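# Reseat leaning reagent bottle in cabinet and shut door

## Task

Inside the cabinet, one glass reagent bottle has slid forward and rests against the inner face of the closed door. Finish with every bottle upright and wholly on the shelf and the door closed. No bottle may drop more than a few centimetres or break.

## Robot and tools

Robot: two seven-joint arms, left_arm and right_arm, each with a parallel two-finger gripper. Base positions in the scene frame: left_arm (+0.037, +0.349, 0) m, right_arm (-0.022, -0.401, 0) m, both almost unrotated. A camera stand sits behind the arms.

Frames: the scene frame has its origin at table-top height midway between the nominal bases, +z up, +x out over the table, and left_arm on the +y side (image left/right may not match). Each arm reports its hand pose, velocities and targets in its own base frame. Offsets in any call are applied along the axes of that arm's current Hand target. Fixed cameras and the table use the scene frame. On the gripper, the fingers point along its +z and close along its y. end_effector_position is the spot between the pads when shut, about 2 cm behind the fingertips; closing pushes the tips about 10 mm further along +z, mostly while the pads are more than 40 mm apart.

execute_actions(actions, cameras): actions is a list of actions. Each action is a table of up to 15 rows, one row per 1/30 s step; a short table repeats its last row until step 15. Every row has 14 numbers in [-1, 1]: dx, dy, dz, rx, ry, rz, opening for left_arm, then the same seven for right_arm. The six pose numbers are an offset from that arm's Hand target as it stood when the action began, not from the previous row; consecutive actions and calls add up, so repeating an offset moves the arm again. Scale: 1.0 equals 0.6 m or 180 degrees; rx, ry, rz form one rotation vector. Opening is absolute: +1 is fully open (0.084 m), -1 fully closed. Zeros in all six pose numbers ask nothing new of an arm, but its opening must still be sent, since a 0 there is a real command. Images come back only if actions is empty or cameras names them (["all"], a list of names, or [] for none).

move(target, speed, blend, opening_speed, blocking, cameras): target is one 14-number row in the same layout and scale, or a list of up to 15 such rows. Every row is an offset from the Hand targets at the move's start, not from the previous row. Grippers follow straight lines, all paths finishing together, within a 10 s cap. speed is the top path speed in m/s, 0.002 to 1 (default 0.25), with turning limited to twice that in rad/s; one value or one per target. blend (m) rounds corners of a list; 0 stops at each point. opening_speed (per second on the -1..+1 scale, at least 0.2) makes finger changes gradual. blocking=false returns after about 0.5 s while the move continues. Moves do not avoid obstacles; faster moves stray more and hit harder, and a target set deeper past a contact presses harder. The result adds a move: line: done, off_target, moving, held or fault, plus limits such as paced (pose clipped) or held (steps withheld).

wait(seconds): 0 to 3600, sends nothing new; a running move keeps going. stop: brakes the current move. zoom_image(camera, region): region [x0, y0, x1, y1] in pixels of that camera's newest image, at most 504 by 504. clear_fault(arm): clears a reported torque fault on left_arm or right_arm. finished_scene(scene): ends scene 1 or 2, irreversible; call it only when the goal holds without the robot.

Cameras: cam_head_left, cam_head_right, cam_high, cam_low, cam_left_wrist, cam_right_wrist, all 672x504; wrist camera poses update with their arms.

Result lines: Hand target (the last commanded pose after clipping; the next offsets start here), end_effector_position (m), end_effector_quat_wxyz, velocities (m/s, rad/s; omitted when joints read within noise), Joint positions (last value is the finger opening in m), joint torques (drive output, noisy, not pure contact), Tool commands, grip_measured, and for execute_actions some per-step positions. A gripper can rest short of its Hand target; a new execute_actions call re-requests it, otherwise send the remaining gap as an offset. Commanded orientation is clipped to within 32 degrees of the measured one per step.

Gripping: with nothing held, grip_measured reads up to about 0.024 under the command. To hold something, command about 0.03 below the opening at which the fingers first touched it for full force (about 24 N per pad); items wider than about 6 cm may slip.

Avoid: letting any bottle tip or fall more than a few centimetres, releasing moving items, knocking anything off the table, slamming the door, and hitting fixed or heavy things. Keep the arms apart; a clearance check may withhold commands but does not always prevent contact, and any moderate collision between arms, including one gripper closing on the other's fingers, can fail the task. Contact torque over a joint's limit (waist 42.7, shoulder 42.9, upper arm roll 27.3, elbow 27.3, forearm roll 27.3, wrist pitch 14.7, wrist roll 15.3 N m) or a motor held at its limit about 1 s causes a torque fault; the arm stops until clear_fault. An arm blocked by something keeps pushing until commanded back past its gripper. Long loads or stretched poses heat motors: MOTOR HOT appears at 65 °C, and at 80 °C the arm brakes for 30 to 60 s or more. Large gripper turns can swing the elbow. Time spent thinking counts, and smooth, low-effort motion is preferred.

Each tool is called after "Emit:" in YAML: its name, and indented under it one key for each argument.

## Session

Emit:
execute_actions:
  actions: []

Scene clock: 0.00 s.
left_arm: end_effector_position=(+0.2282, -0.1631, +0.3302) grip_measured=+0.99 end_effector_quat_wxyz=(-0.599, -0.044, +0.791, -0.122) | right_arm: end_effector_position=(+0.3717, -0.0231, +0.1122) grip_measured=+1.00 end_effector_quat_wxyz=(-0.021, -0.563, +0.826, +0.007)
Joint positions: left_arm=[-2.151 -0.52 1.791 1.224 -0.408 2.096 2.393 0.084] | right_arm=[-0.249 -0.123 0.194 0.63 0.014 0.794 1.878 0.084]
Joint velocities: within noise
Joint torques (N m): no reading
Hand target: left_arm +0.2282, -0.1631, +0.3302; -0.599, -0.044, +0.791, -0.122 | right_arm +0.3717, -0.0231, +0.1122; -0.021, -0.563, +0.826, +0.007
Tool commands: left_gripper/opening=+1.0 right_gripper/opening=+1.0

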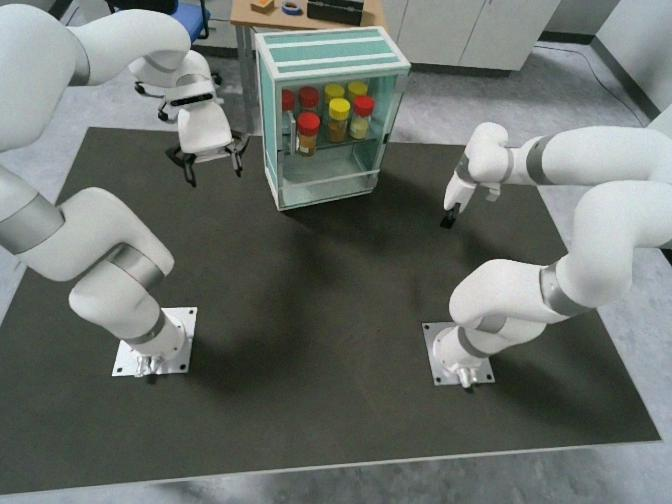

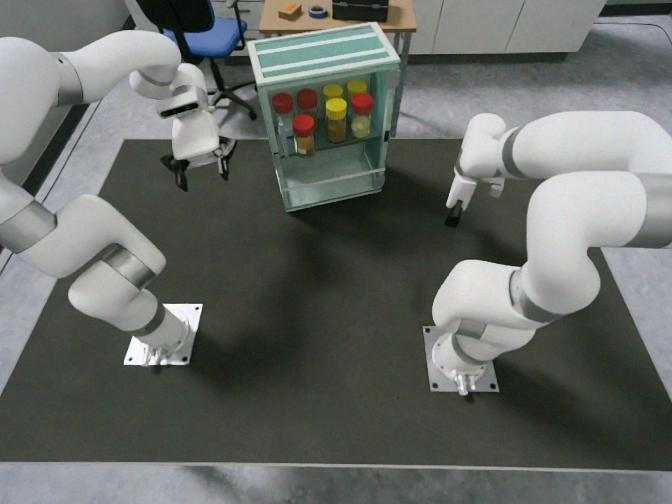

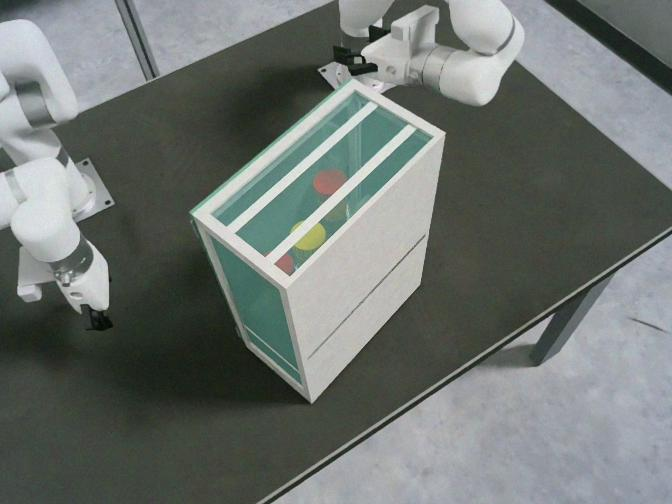

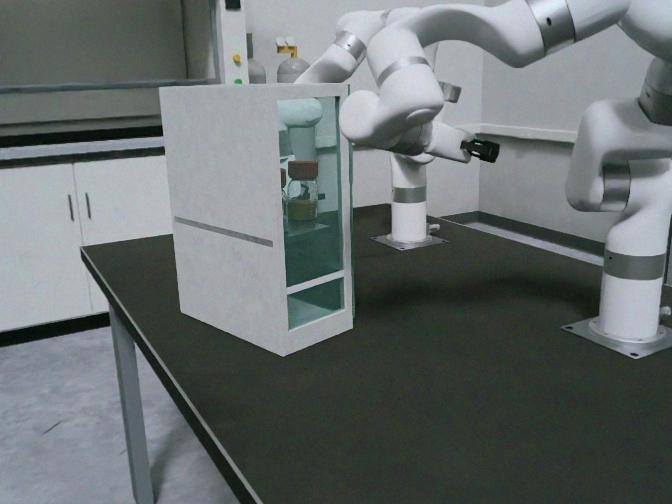

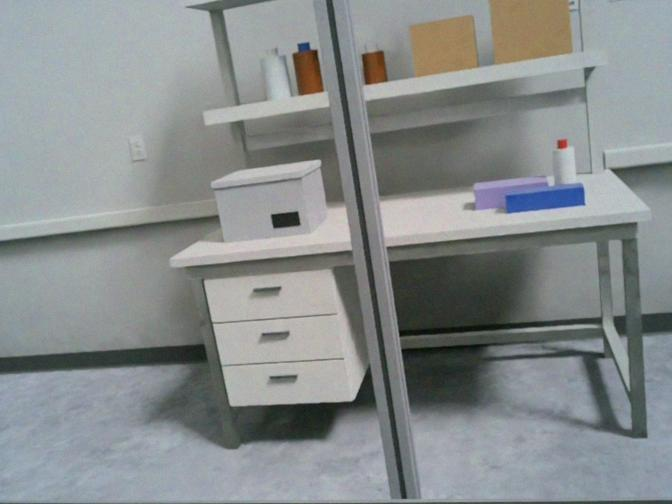

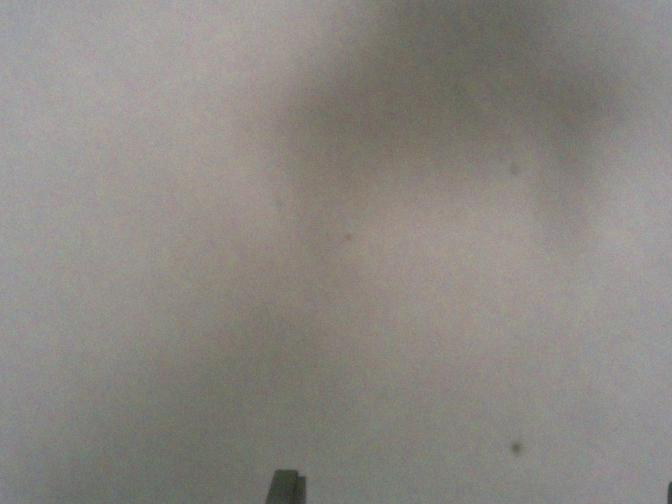

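Emit:
zoom_image:
  camera: "cam_head_left"
  region: [240, 20, 420, 220]

Emit:
zoom_image:
  camera: "cam_head_right"
  region: [240, 20, 420, 220]

Emit:
zoom_image:
  camera: "cam_low"
  region: [150, 70, 370, 360]

Emit:
zoom_image:
  camera: "cam_high"
  region: [170, 70, 460, 410]

Scaled by 2.520 from the camera's image (finer frame: 960x720).

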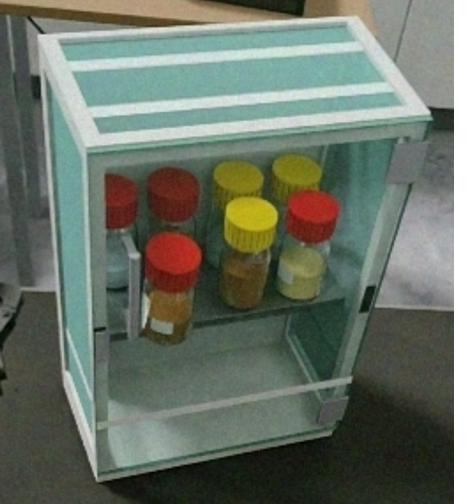

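Scaled by 2.520 from the camera's image (finer frame: 960x720).

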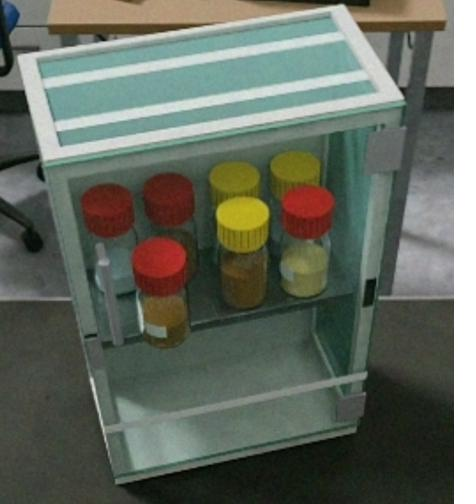

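Scaled by 1.738 from the camera's image (finer frame: 960x720).

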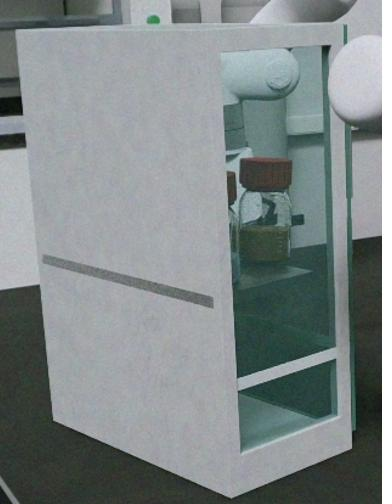

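Scaled by 1.482 from the camera's image (finer frame: 960x720).

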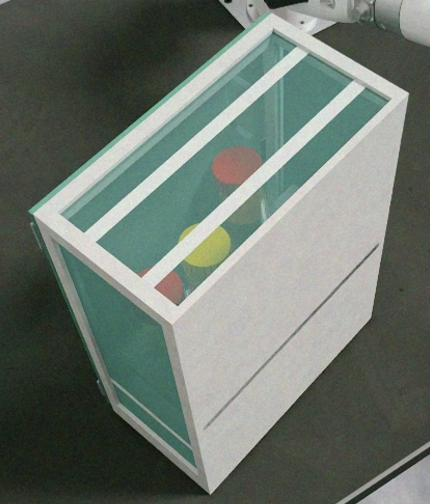

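Emit:
move:
  target: [0,0,0,0,0,0,1,-0.556,0.502,-0.311,0.544,0.270,-0.521,1]
  cameras: ["cam_head_right","cam_right_wrist"]

Scene clock: 10.50 s.
left_arm: end_effector_position=(+0.2282, -0.1631, +0.3302) grip_measured=+0.99 end_effector_quat_wxyz=(-0.599, -0.044, +0.791, -0.122) | right_arm: end_effector_position=(+0.2213, +0.3997, +0.3006) grip_measured=+1.00 end_effector_quat_wxyz=(-0.097, +0.702, +0.096, +0.699)
Joint positions: left_arm=[-2.151 -0.52 1.791 1.224 -0.408 2.096 2.393 0.084] | right_arm=[0.016 -1.195 1.298 0.507 -1.096 0.31 2.276 0.084]
Joint torques (N m): left_arm=[0.14 8.52 -12.01 13.51 -1.72 1.21 0.35] | right_arm=[-4.69 3.07 -15.9 12.05 -0.89 -0.32 1.73]
Hand target: left_arm +0.2282, -0.1631, +0.3302; -0.599, -0.044, +0.791, -0.122 | right_arm +0.2213, +0.3997, +0.3007; -0.097, +0.702, +0.096, +0.699
Off the commanded pose: left_arm 0.000 m, 0 deg | right_arm 0.000 m, 0 deg.
move: done
cam_right_wrist: T_world_to_cam=[[0.28237, -0.95917, 0.01593, 0.3477], [0.0107, -0.01345, -0.99985, 0.37391], [0.95925, 0.28249, 0.00647, -0.19648]] pos_world=[0.08629, 0.39404, 0.36959]

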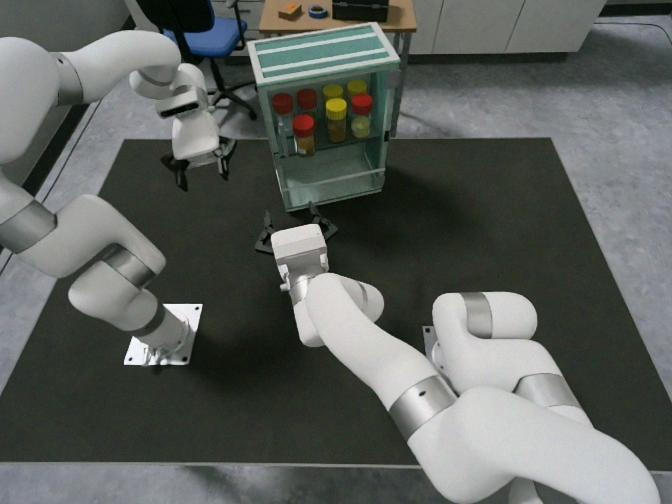

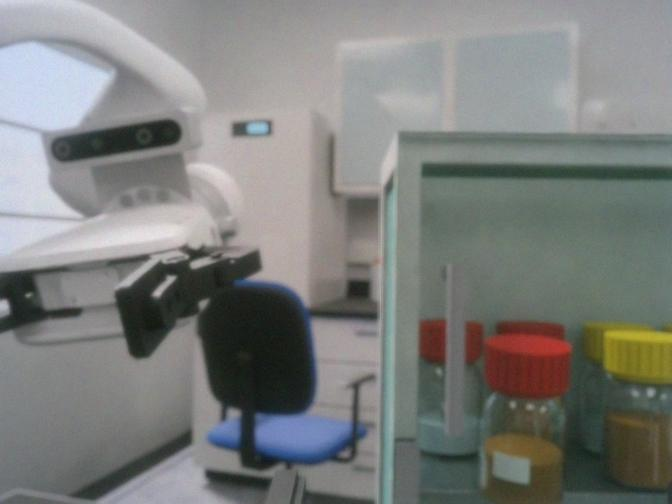

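Emit:
move:
  target: [0,0,0,0,0,0,1,-0.15,0.2,-0.03,0,0,0,1]
  cameras: ["cam_right_wrist"]

Emit:
zoom_image:
  camera: "cam_right_wrist"
  region: [150, 150, 450, 450]

Scene clock: 12.07 s.
left_arm: end_effector_position=(+0.2282, -0.1631, +0.3302) grip_measured=+0.99 end_effector_quat_wxyz=(-0.599, -0.044, +0.791, -0.122) | right_arm: end_effector_position=(+0.2365, +0.3121, +0.2354) grip_measured=+1.00 end_effector_quat_wxyz=(-0.092, +0.704, +0.091, +0.699)
Joint positions: left_arm=[-2.151 -0.52 1.791 1.224 -0.408 2.096 2.393 0.084] | right_arm=[0.117 -1.364 1.383 0.241 -1.218 0.178 2.567 0.084]
Joint torques (N m): left_arm=[-0.4 8.67 -12.2 13.65 -1.73 1.35 0.26] | right_arm=[-4.2 14.45 -13.5 8.04 2.17 3.29 -2.06]
Hand target: left_arm +0.2282, -0.1631, +0.3302; -0.599, -0.044, +0.791, -0.122 | right_arm +0.2365, +0.3121, +0.2354; -0.091, +0.704, +0.091, +0.699 (not the last commanded pose)
Off the commanded pose: left_arm 0.000 m, 0 deg | right_arm 0.041 m, 1 deg.
move: held (right_arm; a check stopped the path); limits=held
pose unreachable (right arm): on one or more control steps of this call, first in action 0 (counted from 0), this arm could not follow its commanded pose, so it was not sent that pose on those steps. It may still have moved: this result reports where it is.
cause: moving toward the commanded pose would bring two parts of the arm too close to each other (joints 3 (upper arm roll) to 5 (forearm roll) lie between them).
cam_right_wrist: T_world_to_cam=[[0.26844, -0.96315, 0.01691, 0.26481], [0.00624, -0.01582, -0.99986, 0.30919], [0.96327, 0.26851, 0.00177, -0.18135]] pos_world=[0.10167, 0.30863, 0.30499]

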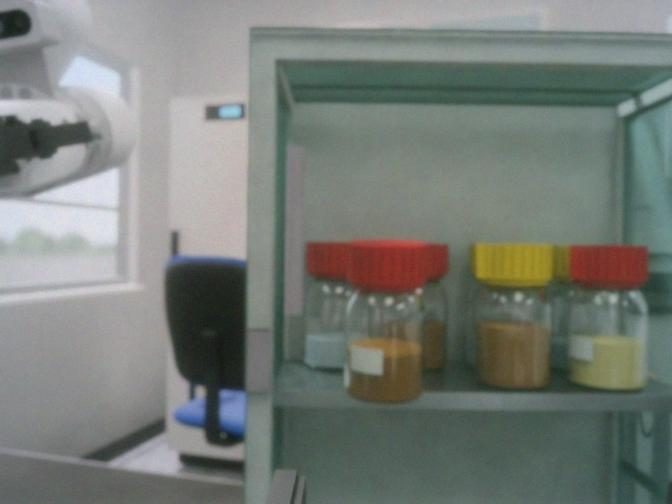

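Scaled by 1.680 from the camera's image (finer frame: 960x720).

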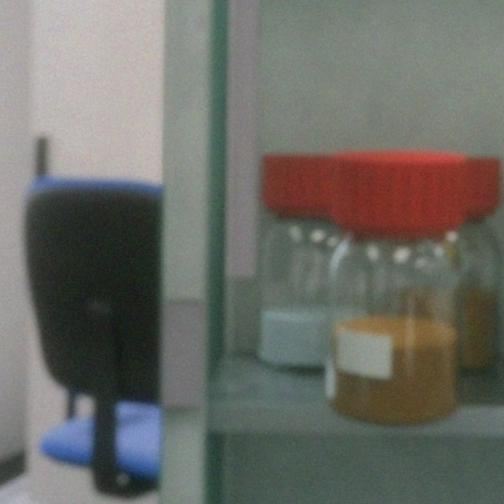

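Emit:
execute_actions:
  actions: []
  cameras: ["cam_low","cam_head_left"]

Emit:
zoom_image:
  camera: "cam_low"
  region: [260, 140, 360, 260]

Emit:
zoom_image:
  camera: "cam_head_left"
  region: [265, 70, 365, 170]

Scene clock: 16.03 s.
left_arm: end_effector_position=(+0.2282, -0.1631, +0.3302) grip_measured=+0.99 end_effector_quat_wxyz=(-0.599, -0.044, +0.791, -0.122) | right_arm: end_effector_position=(+0.2365, +0.3121, +0.2354) grip_measured=+1.00 end_effector_quat_wxyz=(-0.091, +0.704, +0.091, +0.699)
Joint positions: left_arm=[-2.151 -0.52 1.791 1.224 -0.408 2.096 2.393 0.084] | right_arm=[0.117 -1.364 1.383 0.241 -1.218 0.178 2.567 0.084]
Joint velocities: within noise
Joint torques (N m): left_arm=[0.24 8.21 -12.07 13.54 -1.48 1.2 0.42] | right_arm=[-4.79 14.9 -13.62 8.09 2.41 3.2 -1.99]
Hand target: left_arm +0.2282, -0.1631, +0.3302; -0.599, -0.044, +0.791, -0.122 | right_arm +0.2365, +0.3121, +0.2354; -0.091, +0.704, +0.091, +0.699 (not the last commanded pose)
Tool commands: left_gripper/opening=+1.0 right_gripper/opening=+1.0
Off the commanded pose: left_arm 0.000 m, 0 deg | right_arm 0.041 m, 1 deg.
Images, in order (width x height): cam_head_left 672x504, cam_low 672x504.

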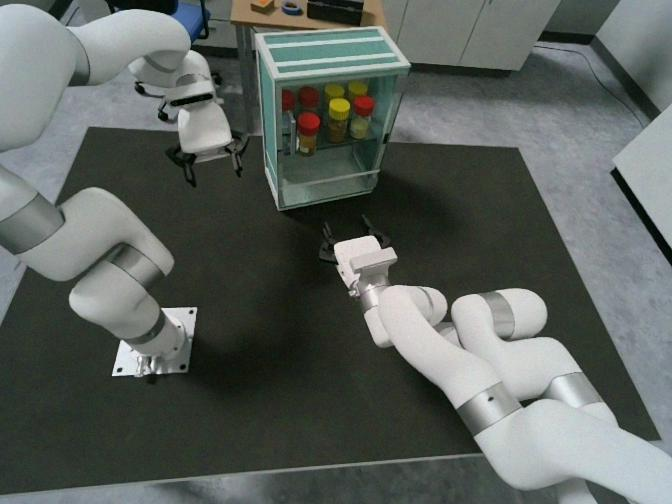

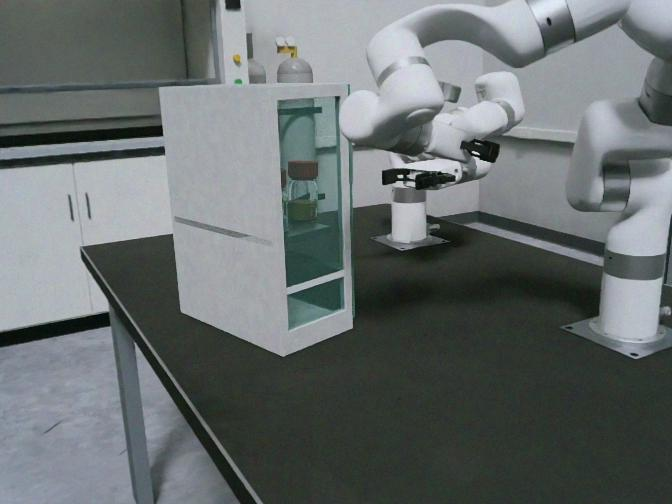

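Scaled by 4.200 from the camera's image (finer frame: 960x720).

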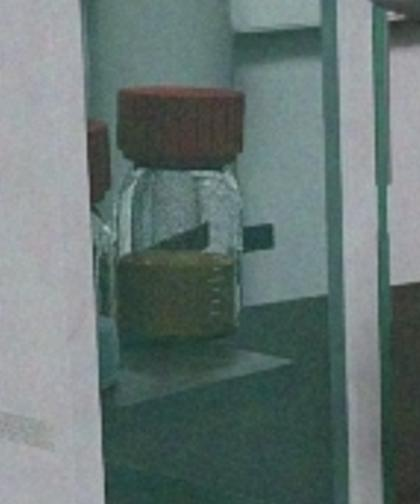

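Scaled by 5.040 from the camera's image (finer frame: 960x720).

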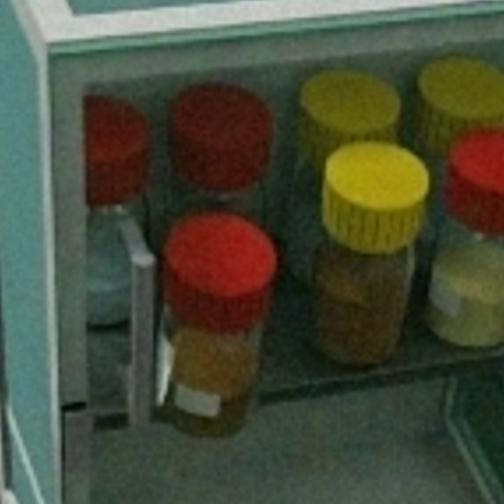

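Emit:
move:
  target: [0,0,0,0,0,0,1,0.138,-0.025,0.224,0.147,0,0,0.1]
  cameras: ["cam_right_wrist","cam_head_left"]

Scene clock: 23.53 s.
left_arm: end_effector_position=(+0.2282, -0.1631, +0.3302) grip_measured=+0.99 end_effector_quat_wxyz=(-0.599, -0.044, +0.791, -0.122) | right_arm: end_effector_position=(+0.3631, +0.3611, +0.3173) grip_measured=+0.09 end_effector_quat_wxyz=(-0.250, +0.664, +0.249, +0.659)
Joint positions: left_arm=[-2.151 -0.52 1.791 1.224 -0.408 2.096 2.393 0.084] | right_arm=[-1.178 -1.875 1.221 0.463 -0.244 -1.436 2.007 0.048]
Joint torques (N m): left_arm=[0.04 8.4 -12.12 13.62 -1.84 1.12 0.48] | right_arm=[-4.51 22.87 -11.11 2.29 3.35 -0.81 -1.92]
Hand target: left_arm +0.2282, -0.1631, +0.3302; -0.599, -0.044, +0.791, -0.122 | right_arm +0.3631, +0.3611, +0.3173; -0.250, +0.664, +0.249, +0.659
Off the commanded pose: left_arm 0.000 m, 0 deg | right_arm 0.000 m, 0 deg.
move: done
cam_right_wrist: T_world_to_cam=[[0.66942, -0.74276, 0.01378, 0.05241], [0.01158, -0.00812, -0.9999, 0.38634], [0.74279, 0.66951, 0.00316, -0.38179]] pos_world=[0.24404, 0.29768, 0.38678]
Images, in order (width x height): cam_head_left 672x504, cam_right_wrist 672x504.

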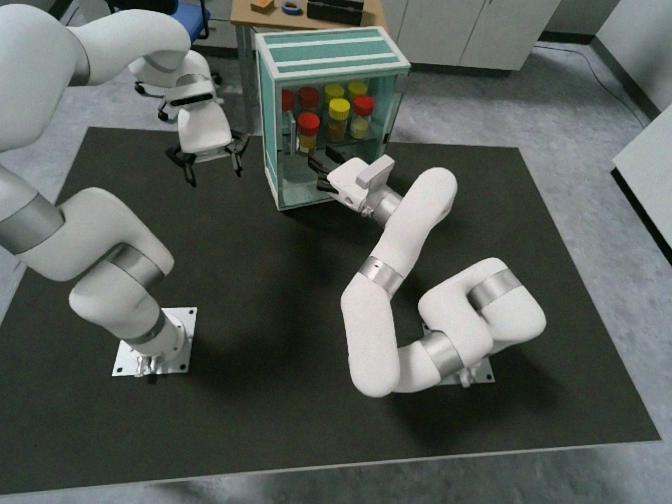

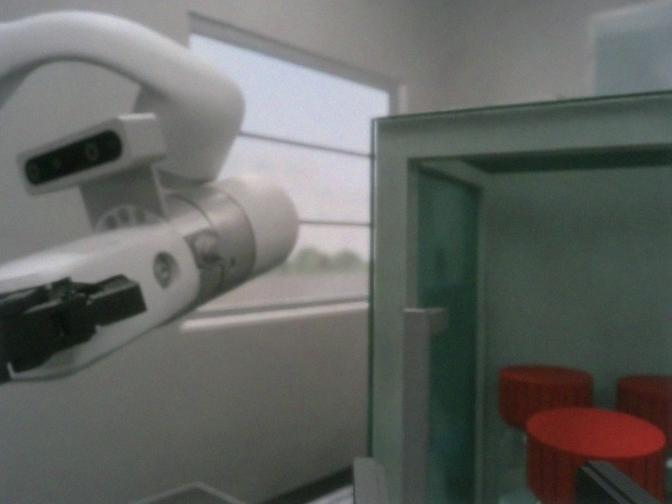

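Emit:
move:
  target:
    - [0,0,0,0,0,0,1,0,-0.002,0.13,0,0,0,0.1]
    - [0,0,0,0,0,0,1,0,-0.002,0.13,0,0,0,-1]
  speed: 0.1
  opening_speed: 1
  cameras: ["cam_right_wrist","cam_head_left"]

Emit:
zoom_image:
  camera: "cam_head_left"
  region: [265, 90, 405, 210]

Scene clock: 26.73 s.
left_arm: end_effector_position=(+0.2282, -0.1631, +0.3302) grip_measured=+0.99 end_effector_quat_wxyz=(-0.599, -0.044, +0.791, -0.122) | right_arm: end_effector_position=(+0.4206, +0.4141, +0.3168) grip_measured=-0.73 end_effector_quat_wxyz=(-0.251, +0.664, +0.249, +0.659)
Joint positions: left_arm=[-2.151 -0.52 1.791 1.224 -0.408 2.096 2.393 0.084] | right_arm=[-1.302 -1.839 1.235 0.73 -0.201 -1.294 2.017 0.012]
Joint torques (N m): left_arm=[-0.13 8.69 -12.13 13.5 -2.12 1.16 0.51] | right_arm=[-24.6 24.69 -6.05 -27.36 -4.88 10.22 1.33]
Hand target: left_arm +0.2282, -0.1631, +0.3302; -0.599, -0.044, +0.791, -0.122 | right_arm +0.4209, +0.4135, +0.3168; -0.250, +0.664, +0.249, +0.659
Off the commanded pose: left_arm 0.000 m, 0 deg | right_arm 0.001 m, 0 deg.
move: done
cam_right_wrist: T_world_to_cam=[[0.67058, -0.7417, 0.01393, 0.05231], [0.01146, -0.00841, -0.9999, 0.38573], [0.74175, 0.67067, 0.00286, -0.45991]] pos_world=[0.30164, 0.35049, 0.38628]
Images, in order (width x height): cam_head_left 672x504, cam_right_wrist 672x504.

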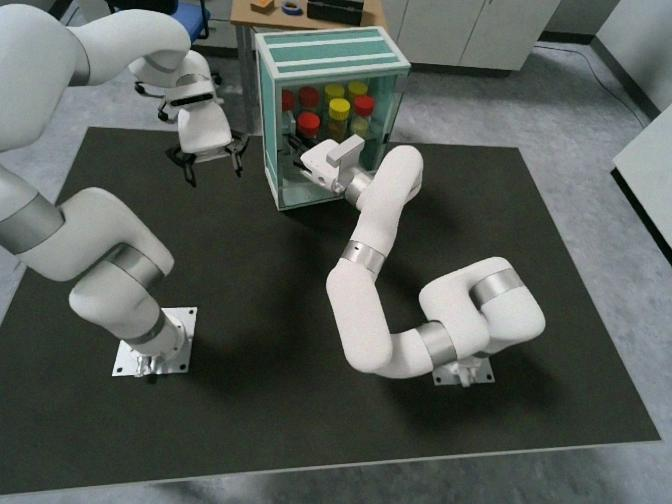

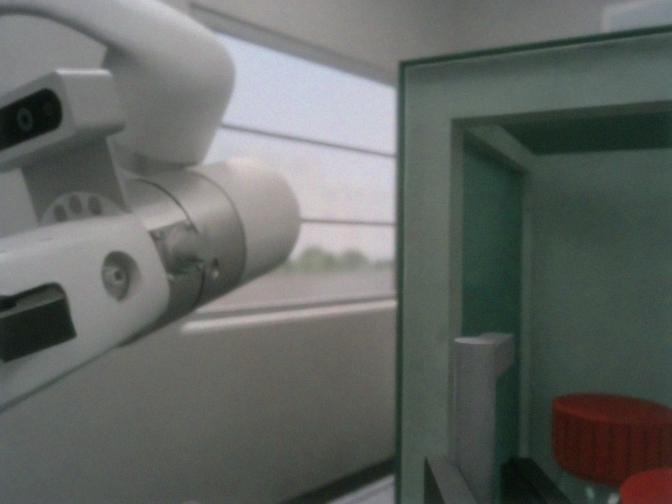

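Scaled by 3.600 from the camera's image (finer frame: 960x720).

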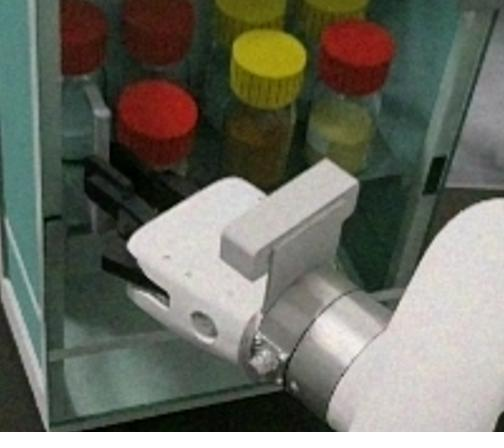

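Emit:
move:
  target:
    - [0,0,0,0,0,0,1,0,0,0,0,0,0,-0.4]
    - [0,0,0,0,0,0,1,0,0,-0.009,0,0,0,-0.4]
    - [0,0,0,0,0,0,1,0,0,-0.009,0,0,0,-0.8]
  speed: 0.1
  opening_speed: 1

Scene clock: 29.23 s.
left_arm: end_effector_position=(+0.2282, -0.1631, +0.3302) grip_measured=+0.99 end_effector_quat_wxyz=(-0.599, -0.044, +0.791, -0.122) | right_arm: end_effector_position=(+0.4166, +0.4102, +0.3169) grip_measured=-0.81 end_effector_quat_wxyz=(-0.250, +0.664, +0.249, +0.659)
Joint positions: left_arm=[-2.151 -0.52 1.791 1.224 -0.408 2.096 2.393 0.084] | right_arm=[-1.293 -1.842 1.235 0.71 -0.203 -1.303 2.016 0.008]
Joint torques (N m): left_arm=[0.14 8.48 -12.14 13.46 -1.73 1.11 0.68] | right_arm=[-14.94 15.05 -9.79 -5.87 -0.1 9.92 -1.65]
Hand target: left_arm +0.2282, -0.1631, +0.3302; -0.599, -0.044, +0.791, -0.122 | right_arm +0.4169, +0.4099, +0.3169; -0.250, +0.664, +0.249, +0.659
Off the commanded pose: left_arm 0.000 m, 0 deg | right_arm 0.000 m, 0 deg.
move: done

Emit:
move:
  target: [-0.083,-0.059,-0.083,0.429,0.413,-0.455,0.43,0,0,0,0,0,0,-0.8]
  speed: 0.4
  cameras: ["cam_head_left","cam_low","cam_left_wrist"]

Scene clock: 35.37 s.
left_arm: end_effector_position=(+0.2963, -0.1890, +0.3001) grip_measured=+0.42 end_effector_quat_wxyz=(+0.677, +0.715, +0.090, +0.151) | right_arm: end_effector_position=(+0.4169, +0.4100, +0.3168) grip_measured=-0.81 end_effector_quat_wxyz=(-0.250, +0.664, +0.249, +0.659)
Joint positions: left_arm=[-2.131 0.978 2.402 0.125 -1.928 2.044 0.684 0.062] | right_arm=[-1.293 -1.842 1.235 0.71 -0.203 -1.303 2.016 0.008]
Joint torques (N m): left_arm=[-4.04 2.41 12.82 10.31 -3.79 -1.1 -2.44] | right_arm=[-16.93 23.42 -11.05 -10.77 -0.26 9.77 1.52]
Hand target: left_arm +0.2963, -0.1890, +0.3001; +0.677, +0.715, +0.090, +0.151 | right_arm +0.4169, +0.4099, +0.3169; -0.250, +0.664, +0.249, +0.659
Off the commanded pose: left_arm 0.000 m, 0 deg | right_arm 0.000 m, 0 deg.
move: done
cam_left_wrist: T_world_to_cam=[[-0.08644, -0.07681, 0.99329, -0.25115], [-0.93303, -0.34329, -0.10774, 0.31451], [0.34926, -0.93608, -0.042, -0.13984]] pos_world=[0.32058, -0.04223, 0.27748]

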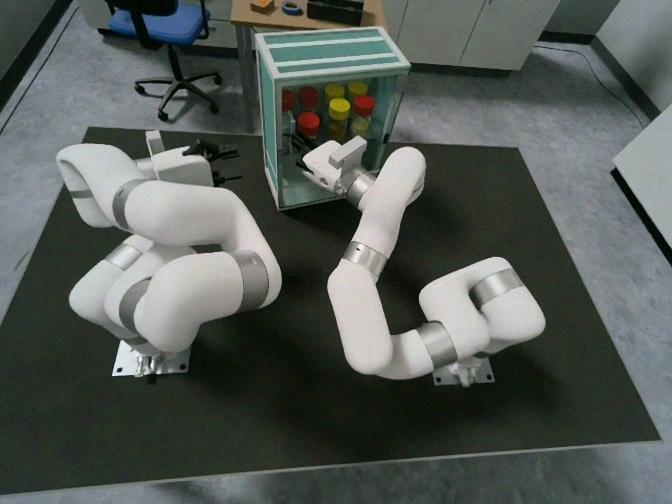

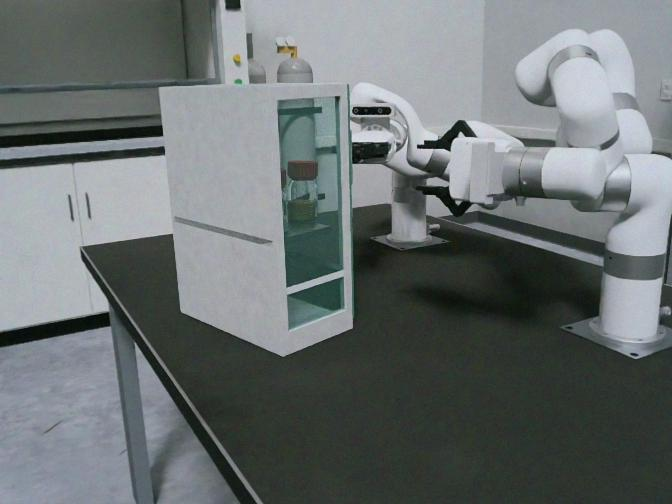

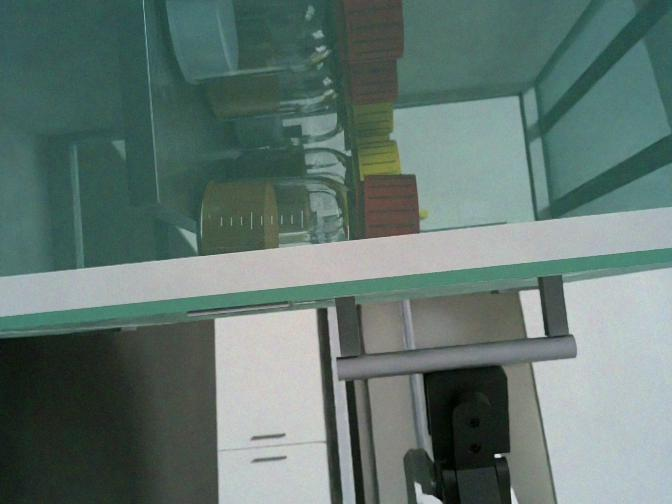

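Emit:
zoom_image:
  camera: "cam_left_wrist"
  region: [120, 130, 460, 400]

Scaled by 1.482 from the camera's image (finer frame: 960x720).

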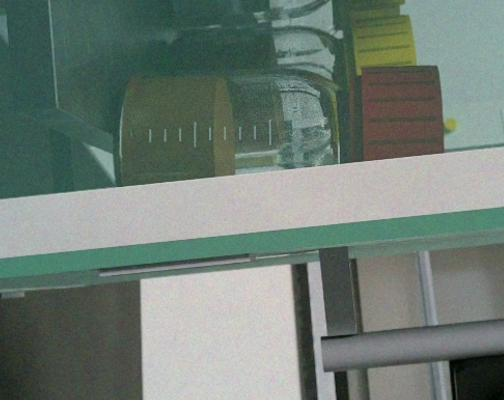

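Emit:
move:
  target: [0,0,0,0,0,0,0.43,0,-0.006,-0.0154,0.011,0,0,-0.8]
  speed: 0.03
  cameras: ["cam_left_wrist"]

Emit:
zoom_image:
  camera: "cam_left_wrist"
  region: [120, 130, 460, 400]

Scene clock: 38.60 s.
left_arm: end_effector_position=(+0.2963, -0.1890, +0.3001) grip_measured=+0.42 end_effector_quat_wxyz=(+0.677, +0.715, +0.090, +0.151) | right_arm: end_effector_position=(+0.4076, +0.4066, +0.3169) grip_measured=-0.82 end_effector_quat_wxyz=(-0.262, +0.660, +0.260, +0.655)
Joint positions: left_arm=[-2.131 0.978 2.402 0.125 -1.928 2.044 0.683 0.062] | right_arm=[-1.297 -1.843 1.237 0.688 -0.183 -1.359 2.007 0.008]
Joint torques (N m): left_arm=[-3.81 2.37 12.84 10.13 -4.05 -1 -2.25] | right_arm=[-4.98 13.09 -12.93 -4.93 3.47 -0.78 -2]
Hand target: left_arm +0.2963, -0.1890, +0.3001; +0.677, +0.715, +0.090, +0.151 | right_arm +0.4076, +0.4065, +0.3169; -0.262, +0.660, +0.260, +0.655
Off the commanded pose: left_arm 0.000 m, 0 deg | right_arm 0.000 m, 0 deg.
move: done
cam_left_wrist: T_world_to_cam=[[-0.08643, -0.07682, 0.99329, -0.25116], [-0.933, -0.34338, -0.10774, 0.31441], [0.34935, -0.93605, -0.04199, -0.13984]] pos_world=[0.32048, -0.04223, 0.27748]

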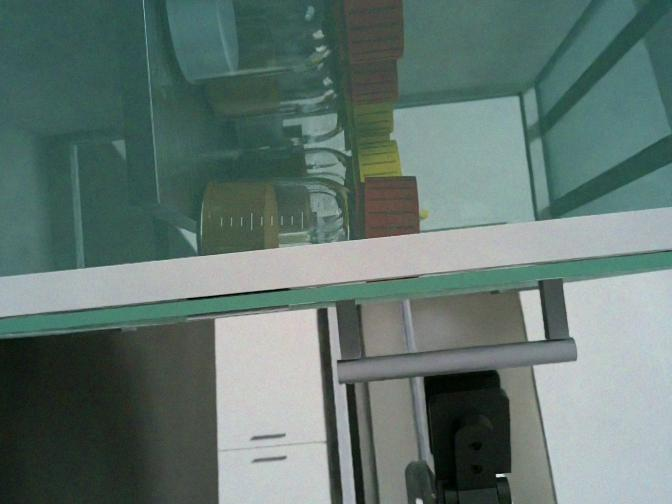

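Scaled by 1.482 from the camera's image (finer frame: 960x720).

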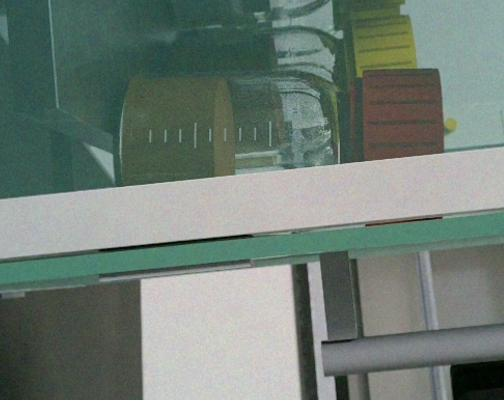

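Emit:
move:
  target: [0,0,0,0,0,0,0.43,0,-0.006,-0.0154,0.011,0,0,-0.8]
  speed: 0.03
  cameras: ["cam_left_wrist"]

Emit:
zoom_image:
  camera: "cam_left_wrist"
  region: [120, 130, 460, 400]

Scene clock: 39.93 s.
left_arm: end_effector_position=(+0.2963, -0.1890, +0.3001) grip_measured=+0.42 end_effector_quat_wxyz=(+0.677, +0.715, +0.090, +0.151) | right_arm: end_effector_position=(+0.3984, +0.4028, +0.3170) grip_measured=-0.82 end_effector_quat_wxyz=(-0.273, +0.655, +0.271, +0.650)
Joint positions: left_arm=[-2.131 0.978 2.402 0.125 -1.928 2.044 0.683 0.062] | right_arm=[-1.303 -1.843 1.24 0.667 -0.163 -1.416 1.999 0.008]
Joint torques (N m): left_arm=[-3.78 2.24 12.84 10.54 -4.04 -0.95 -2.31] | right_arm=[-4.52 24.49 -13.08 -4.91 3.45 -0.86 -1.82]
Hand target: left_arm +0.2963, -0.1890, +0.3001; +0.677, +0.715, +0.090, +0.151 | right_arm +0.3984, +0.4028, +0.3170; -0.273, +0.655, +0.271, +0.650
Off the commanded pose: left_arm 0.000 m, 0 deg | right_arm 0.000 m, 0 deg.
move: done
cam_left_wrist: T_world_to_cam=[[-0.08643, -0.07682, 0.99329, -0.25116], [-0.933, -0.34338, -0.10774, 0.31441], [0.34935, -0.93605, -0.04199, -0.13984]] pos_world=[0.32048, -0.04223, 0.27748]

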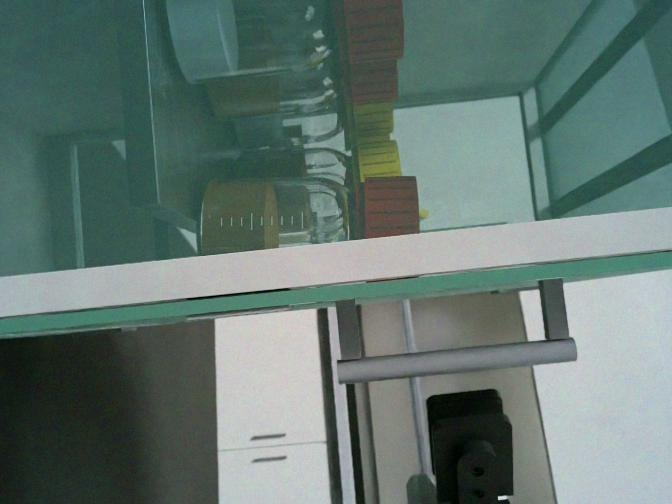

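Scaled by 1.482 from the camera's image (finer frame: 960x720).

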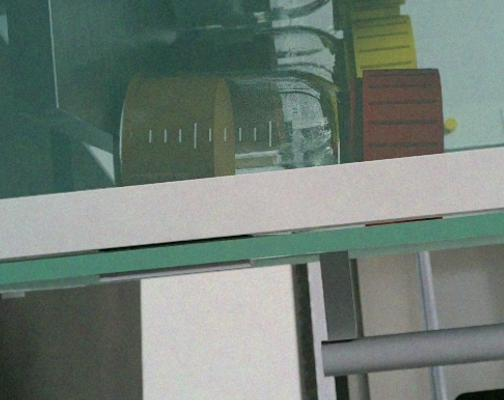

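Emit:
move:
  target:
    - [0,0,0,0,0,0,0.43,0,0.0102,0,0,0,0,-0.2]
    - [0,0,0,0,0,0,0.43,0,0.0102,0.0457,0,0,0,-0.2]
    - [0,0,0,0,0,0,0.43,0,0.0102,0.0457,0,0,0,-0.85]
  speed: 0.05
  opening_speed: 1
  cameras: ["cam_left_wrist","cam_right_wrist"]

Scene clock: 43.20 s.
left_arm: end_effector_position=(+0.2963, -0.1890, +0.3001) grip_measured=+0.42 end_effector_quat_wxyz=(+0.677, +0.715, +0.090, +0.151) | right_arm: end_effector_position=(+0.4220, +0.4182, +0.3168) grip_measured=-0.78 end_effector_quat_wxyz=(-0.273, +0.655, +0.271, +0.650)
Joint positions: left_arm=[-2.131 0.978 2.402 0.125 -1.928 2.044 0.683 0.062] | right_arm=[-1.361 -1.827 1.243 0.768 -0.146 -1.373 1.995 0.01]
Joint torques (N m): left_arm=[-3.56 2.13 12.62 10.29 -4.04 -0.84 -2.35] | right_arm=[-5.04 25.83 -12.79 -14.81 -0.75 4.47 2.01]
Hand target: left_arm +0.2963, -0.1890, +0.3001; +0.677, +0.715, +0.090, +0.151 | right_arm +0.4220, +0.4180, +0.3168; -0.273, +0.655, +0.271, +0.650
Off the commanded pose: left_arm 0.000 m, 0 deg | right_arm 0.000 m, 0 deg.
move: done
cam_left_wrist: T_world_to_cam=[[-0.08643, -0.07682, 0.99329, -0.25116], [-0.933, -0.34338, -0.10774, 0.31441], [0.34935, -0.93605, -0.04199, -0.13984]] pos_world=[0.32048, -0.04223, 0.27748]
cam_right_wrist: T_world_to_cam=[[0.71941, -0.69446, 0.01345, 0.01427], [0.01215, -0.00678, -0.9999, 0.38486], [0.69448, 0.7195, 0.00356, -0.46434]] pos_world=[0.30754, 0.34662, 0.38628]

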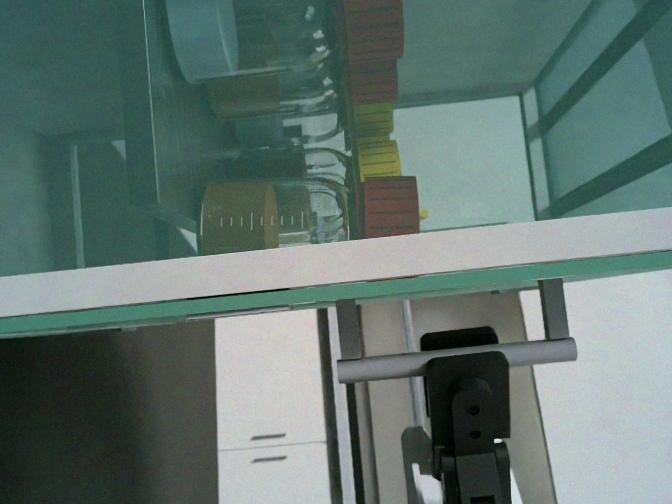

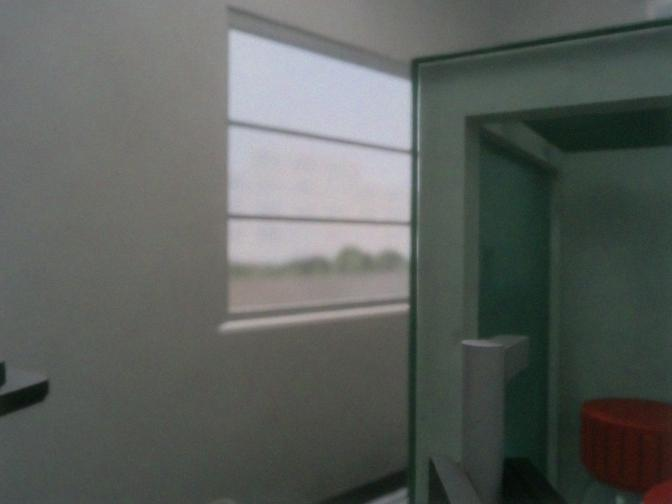

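Emit:
move:
  target: [0,0,0,0,0,0,0.43,0,-0.0078,-0.019,0.014,0,0,-1]
  speed: 0.02
  cameras: ["cam_left_wrist"]

Emit:
zoom_image:
  camera: "cam_left_wrist"
  region: [120, 130, 460, 400]

Scene clock: 45.00 s.
left_arm: end_effector_position=(+0.2963, -0.1890, +0.3001) grip_measured=+0.42 end_effector_quat_wxyz=(+0.677, +0.715, +0.090, +0.151) | right_arm: end_effector_position=(+0.4107, +0.4132, +0.3169) grip_measured=-0.78 end_effector_quat_wxyz=(-0.287, +0.649, +0.285, +0.644)
Joint positions: left_arm=[-2.131 0.978 2.402 0.125 -1.928 2.044 0.683 0.062] | right_arm=[-1.369 -1.826 1.247 0.743 -0.121 -1.444 1.986 0.01]
Joint torques (N m): left_arm=[-3.58 2.77 12.91 10.32 -4.18 -0.79 -2.38] | right_arm=[-9.21 28.38 -12.57 -11.43 2.65 1.49 -1.73]
Hand target: left_arm +0.2963, -0.1890, +0.3001; +0.677, +0.715, +0.090, +0.151 | right_arm +0.4107, +0.4132, +0.3169; -0.287, +0.649, +0.285, +0.644
Off the commanded pose: left_arm 0.000 m, 0 deg | right_arm 0.000 m, 0 deg.
move: done
cam_left_wrist: T_world_to_cam=[[-0.08643, -0.07682, 0.99329, -0.25116], [-0.933, -0.34338, -0.10774, 0.31441], [0.34935, -0.93605, -0.04199, -0.13984]] pos_world=[0.32048, -0.04223, 0.27748]

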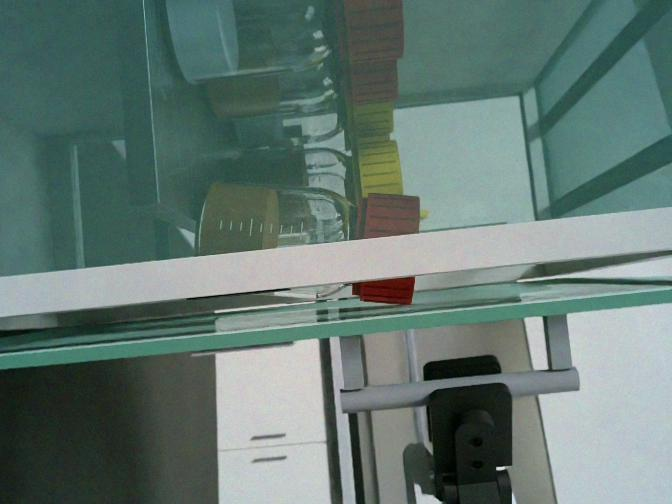

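Scaled by 1.482 from the camera's image (finer frame: 960x720).

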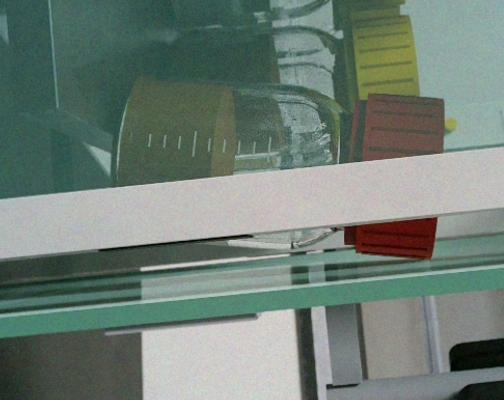

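Emit:
execute_actions:
  actions: []
  cameras: ["cam_low","cam_head_left"]

Emit:
zoom_image:
  camera: "cam_low"
  region: [330, 80, 530, 230]

Emit:
zoom_image:
  camera: "cam_head_left"
  region: [140, 100, 380, 240]

Scene clock: 48.43 s.
left_arm: end_effector_position=(+0.2963, -0.1890, +0.3001) grip_measured=+0.42 end_effector_quat_wxyz=(+0.677, +0.715, +0.090, +0.151) | right_arm: end_effector_position=(+0.4107, +0.4132, +0.3169) grip_measured=-0.78 end_effector_quat_wxyz=(-0.287, +0.649, +0.285, +0.644)
Joint positions: left_arm=[-2.131 0.978 2.402 0.125 -1.928 2.044 0.683 0.062] | right_arm=[-1.369 -1.826 1.247 0.743 -0.121 -1.444 1.986 0.01]
Joint velocities: within noise
Joint torques (N m): left_arm=[-3.48 2.46 12.79 10.38 -3.8 -0.94 -2.26] | right_arm=[-5.17 29.05 -14.66 -7.17 2.95 1.65 -1.7]
Hand target: left_arm +0.2963, -0.1890, +0.3001; +0.677, +0.715, +0.090, +0.151 | right_arm +0.4107, +0.4132, +0.3169; -0.287, +0.649, +0.285, +0.644
Tool commands: left_gripper/opening=+0.43 right_gripper/opening=-1.0
Off the commanded pose: left_arm 0.000 m, 0 deg | right_arm 0.000 m, 0 deg.
Images, in order (width x height): cam_head_left 672x504, cam_low 672x504.

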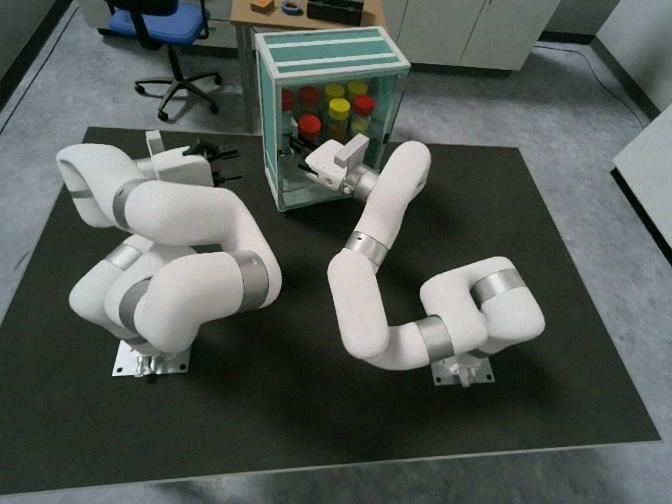

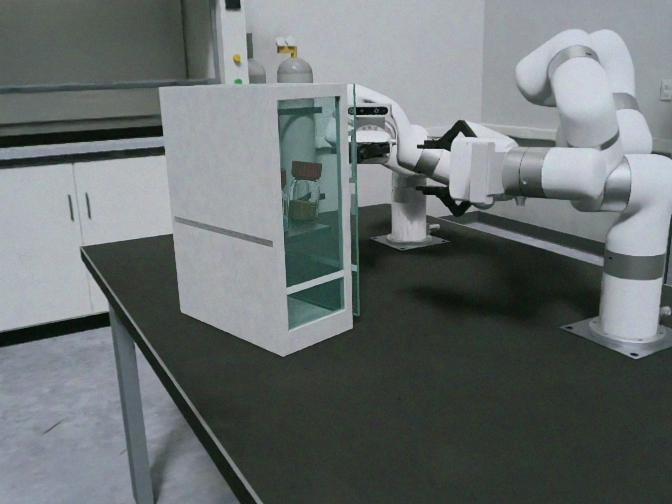

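Scaled by 2.520 from the camera's image (finer frame: 960x720).

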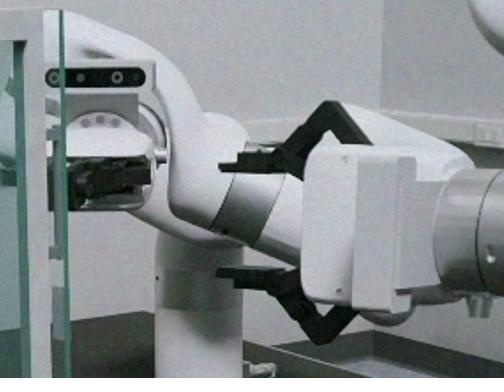

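Scaled by 2.100 from the camera's image (finer frame: 960x720).

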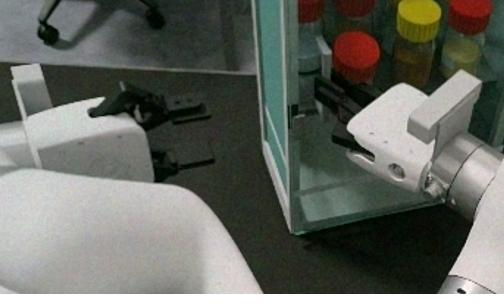

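Emit:
move:
  target:
    - [0.053,-0.1105,0.0925,-0.012,0.011,-0.03,-1,0,-0.0065,-0.015,0.011,0,0,-1]
  speed: 0.06
  cameras: ["cam_left_wrist","cam_low"]

Emit:
zoom_image:
  camera: "cam_low"
  region: [260, 80, 460, 260]

Scene clock: 52.93 s.
left_arm: end_effector_position=(+0.3499, -0.2261, +0.2351) grip_measured=-1.00 end_effector_quat_wxyz=(+0.695, +0.694, +0.133, +0.133) | right_arm: end_effector_position=(+0.4017, +0.4091, +0.3170) grip_measured=-0.78 end_effector_quat_wxyz=(-0.298, +0.644, +0.297, +0.639)
Joint positions: left_arm=[-1.989 0.563 1.956 0.259 -2.139 1.823 0.912 0] | right_arm=[-1.376 -1.825 1.25 0.726 -0.103 -1.5 1.979 0.01]
Joint torques (N m): left_arm=[3.78 -5.75 5.77 15.02 0.74 -0.07 2.84] | right_arm=[-4.39 28.91 -15.16 -5.72 4.8 -0.33 -1.62]
Hand target: left_arm +0.3499, -0.2261, +0.2351; +0.695, +0.694, +0.133, +0.133 | right_arm +0.4017, +0.4092, +0.3170; -0.298, +0.644, +0.297, +0.639
Off the commanded pose: left_arm 0.000 m, 0 deg | right_arm 0.000 m, 0 deg.
move: done
cam_left_wrist: T_world_to_cam=[[-0.01144, -0.0089, 0.99989, -0.19715], [-0.92504, -0.37962, -0.01396, 0.31169], [0.37971, -0.9251, -0.00389, -0.21321]] pos_world=[0.36703, -0.08067, 0.20065]
Images, in order (width x height): cam_low 672x504, cam_left_wrist 672x504.

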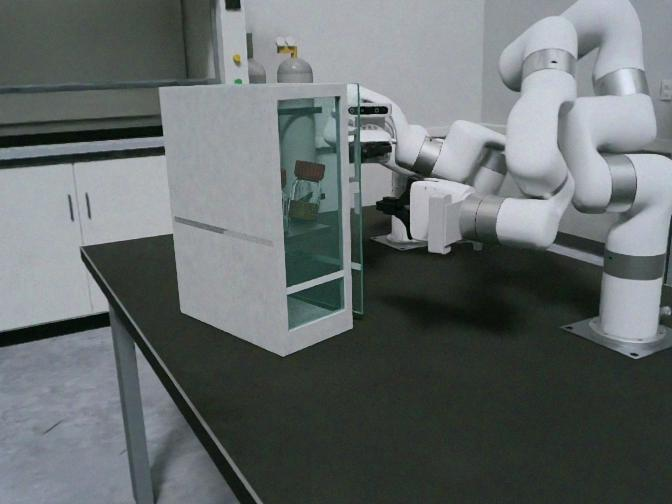

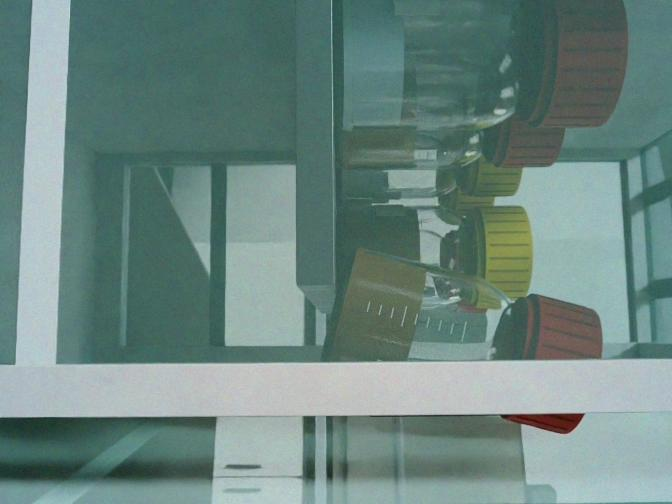

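Scaled by 2.520 from the camera's image (finer frame: 960x720).

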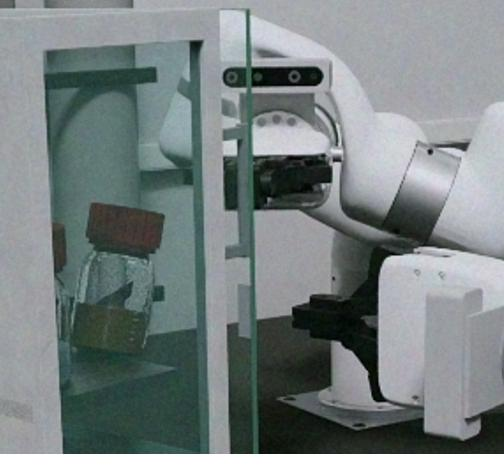

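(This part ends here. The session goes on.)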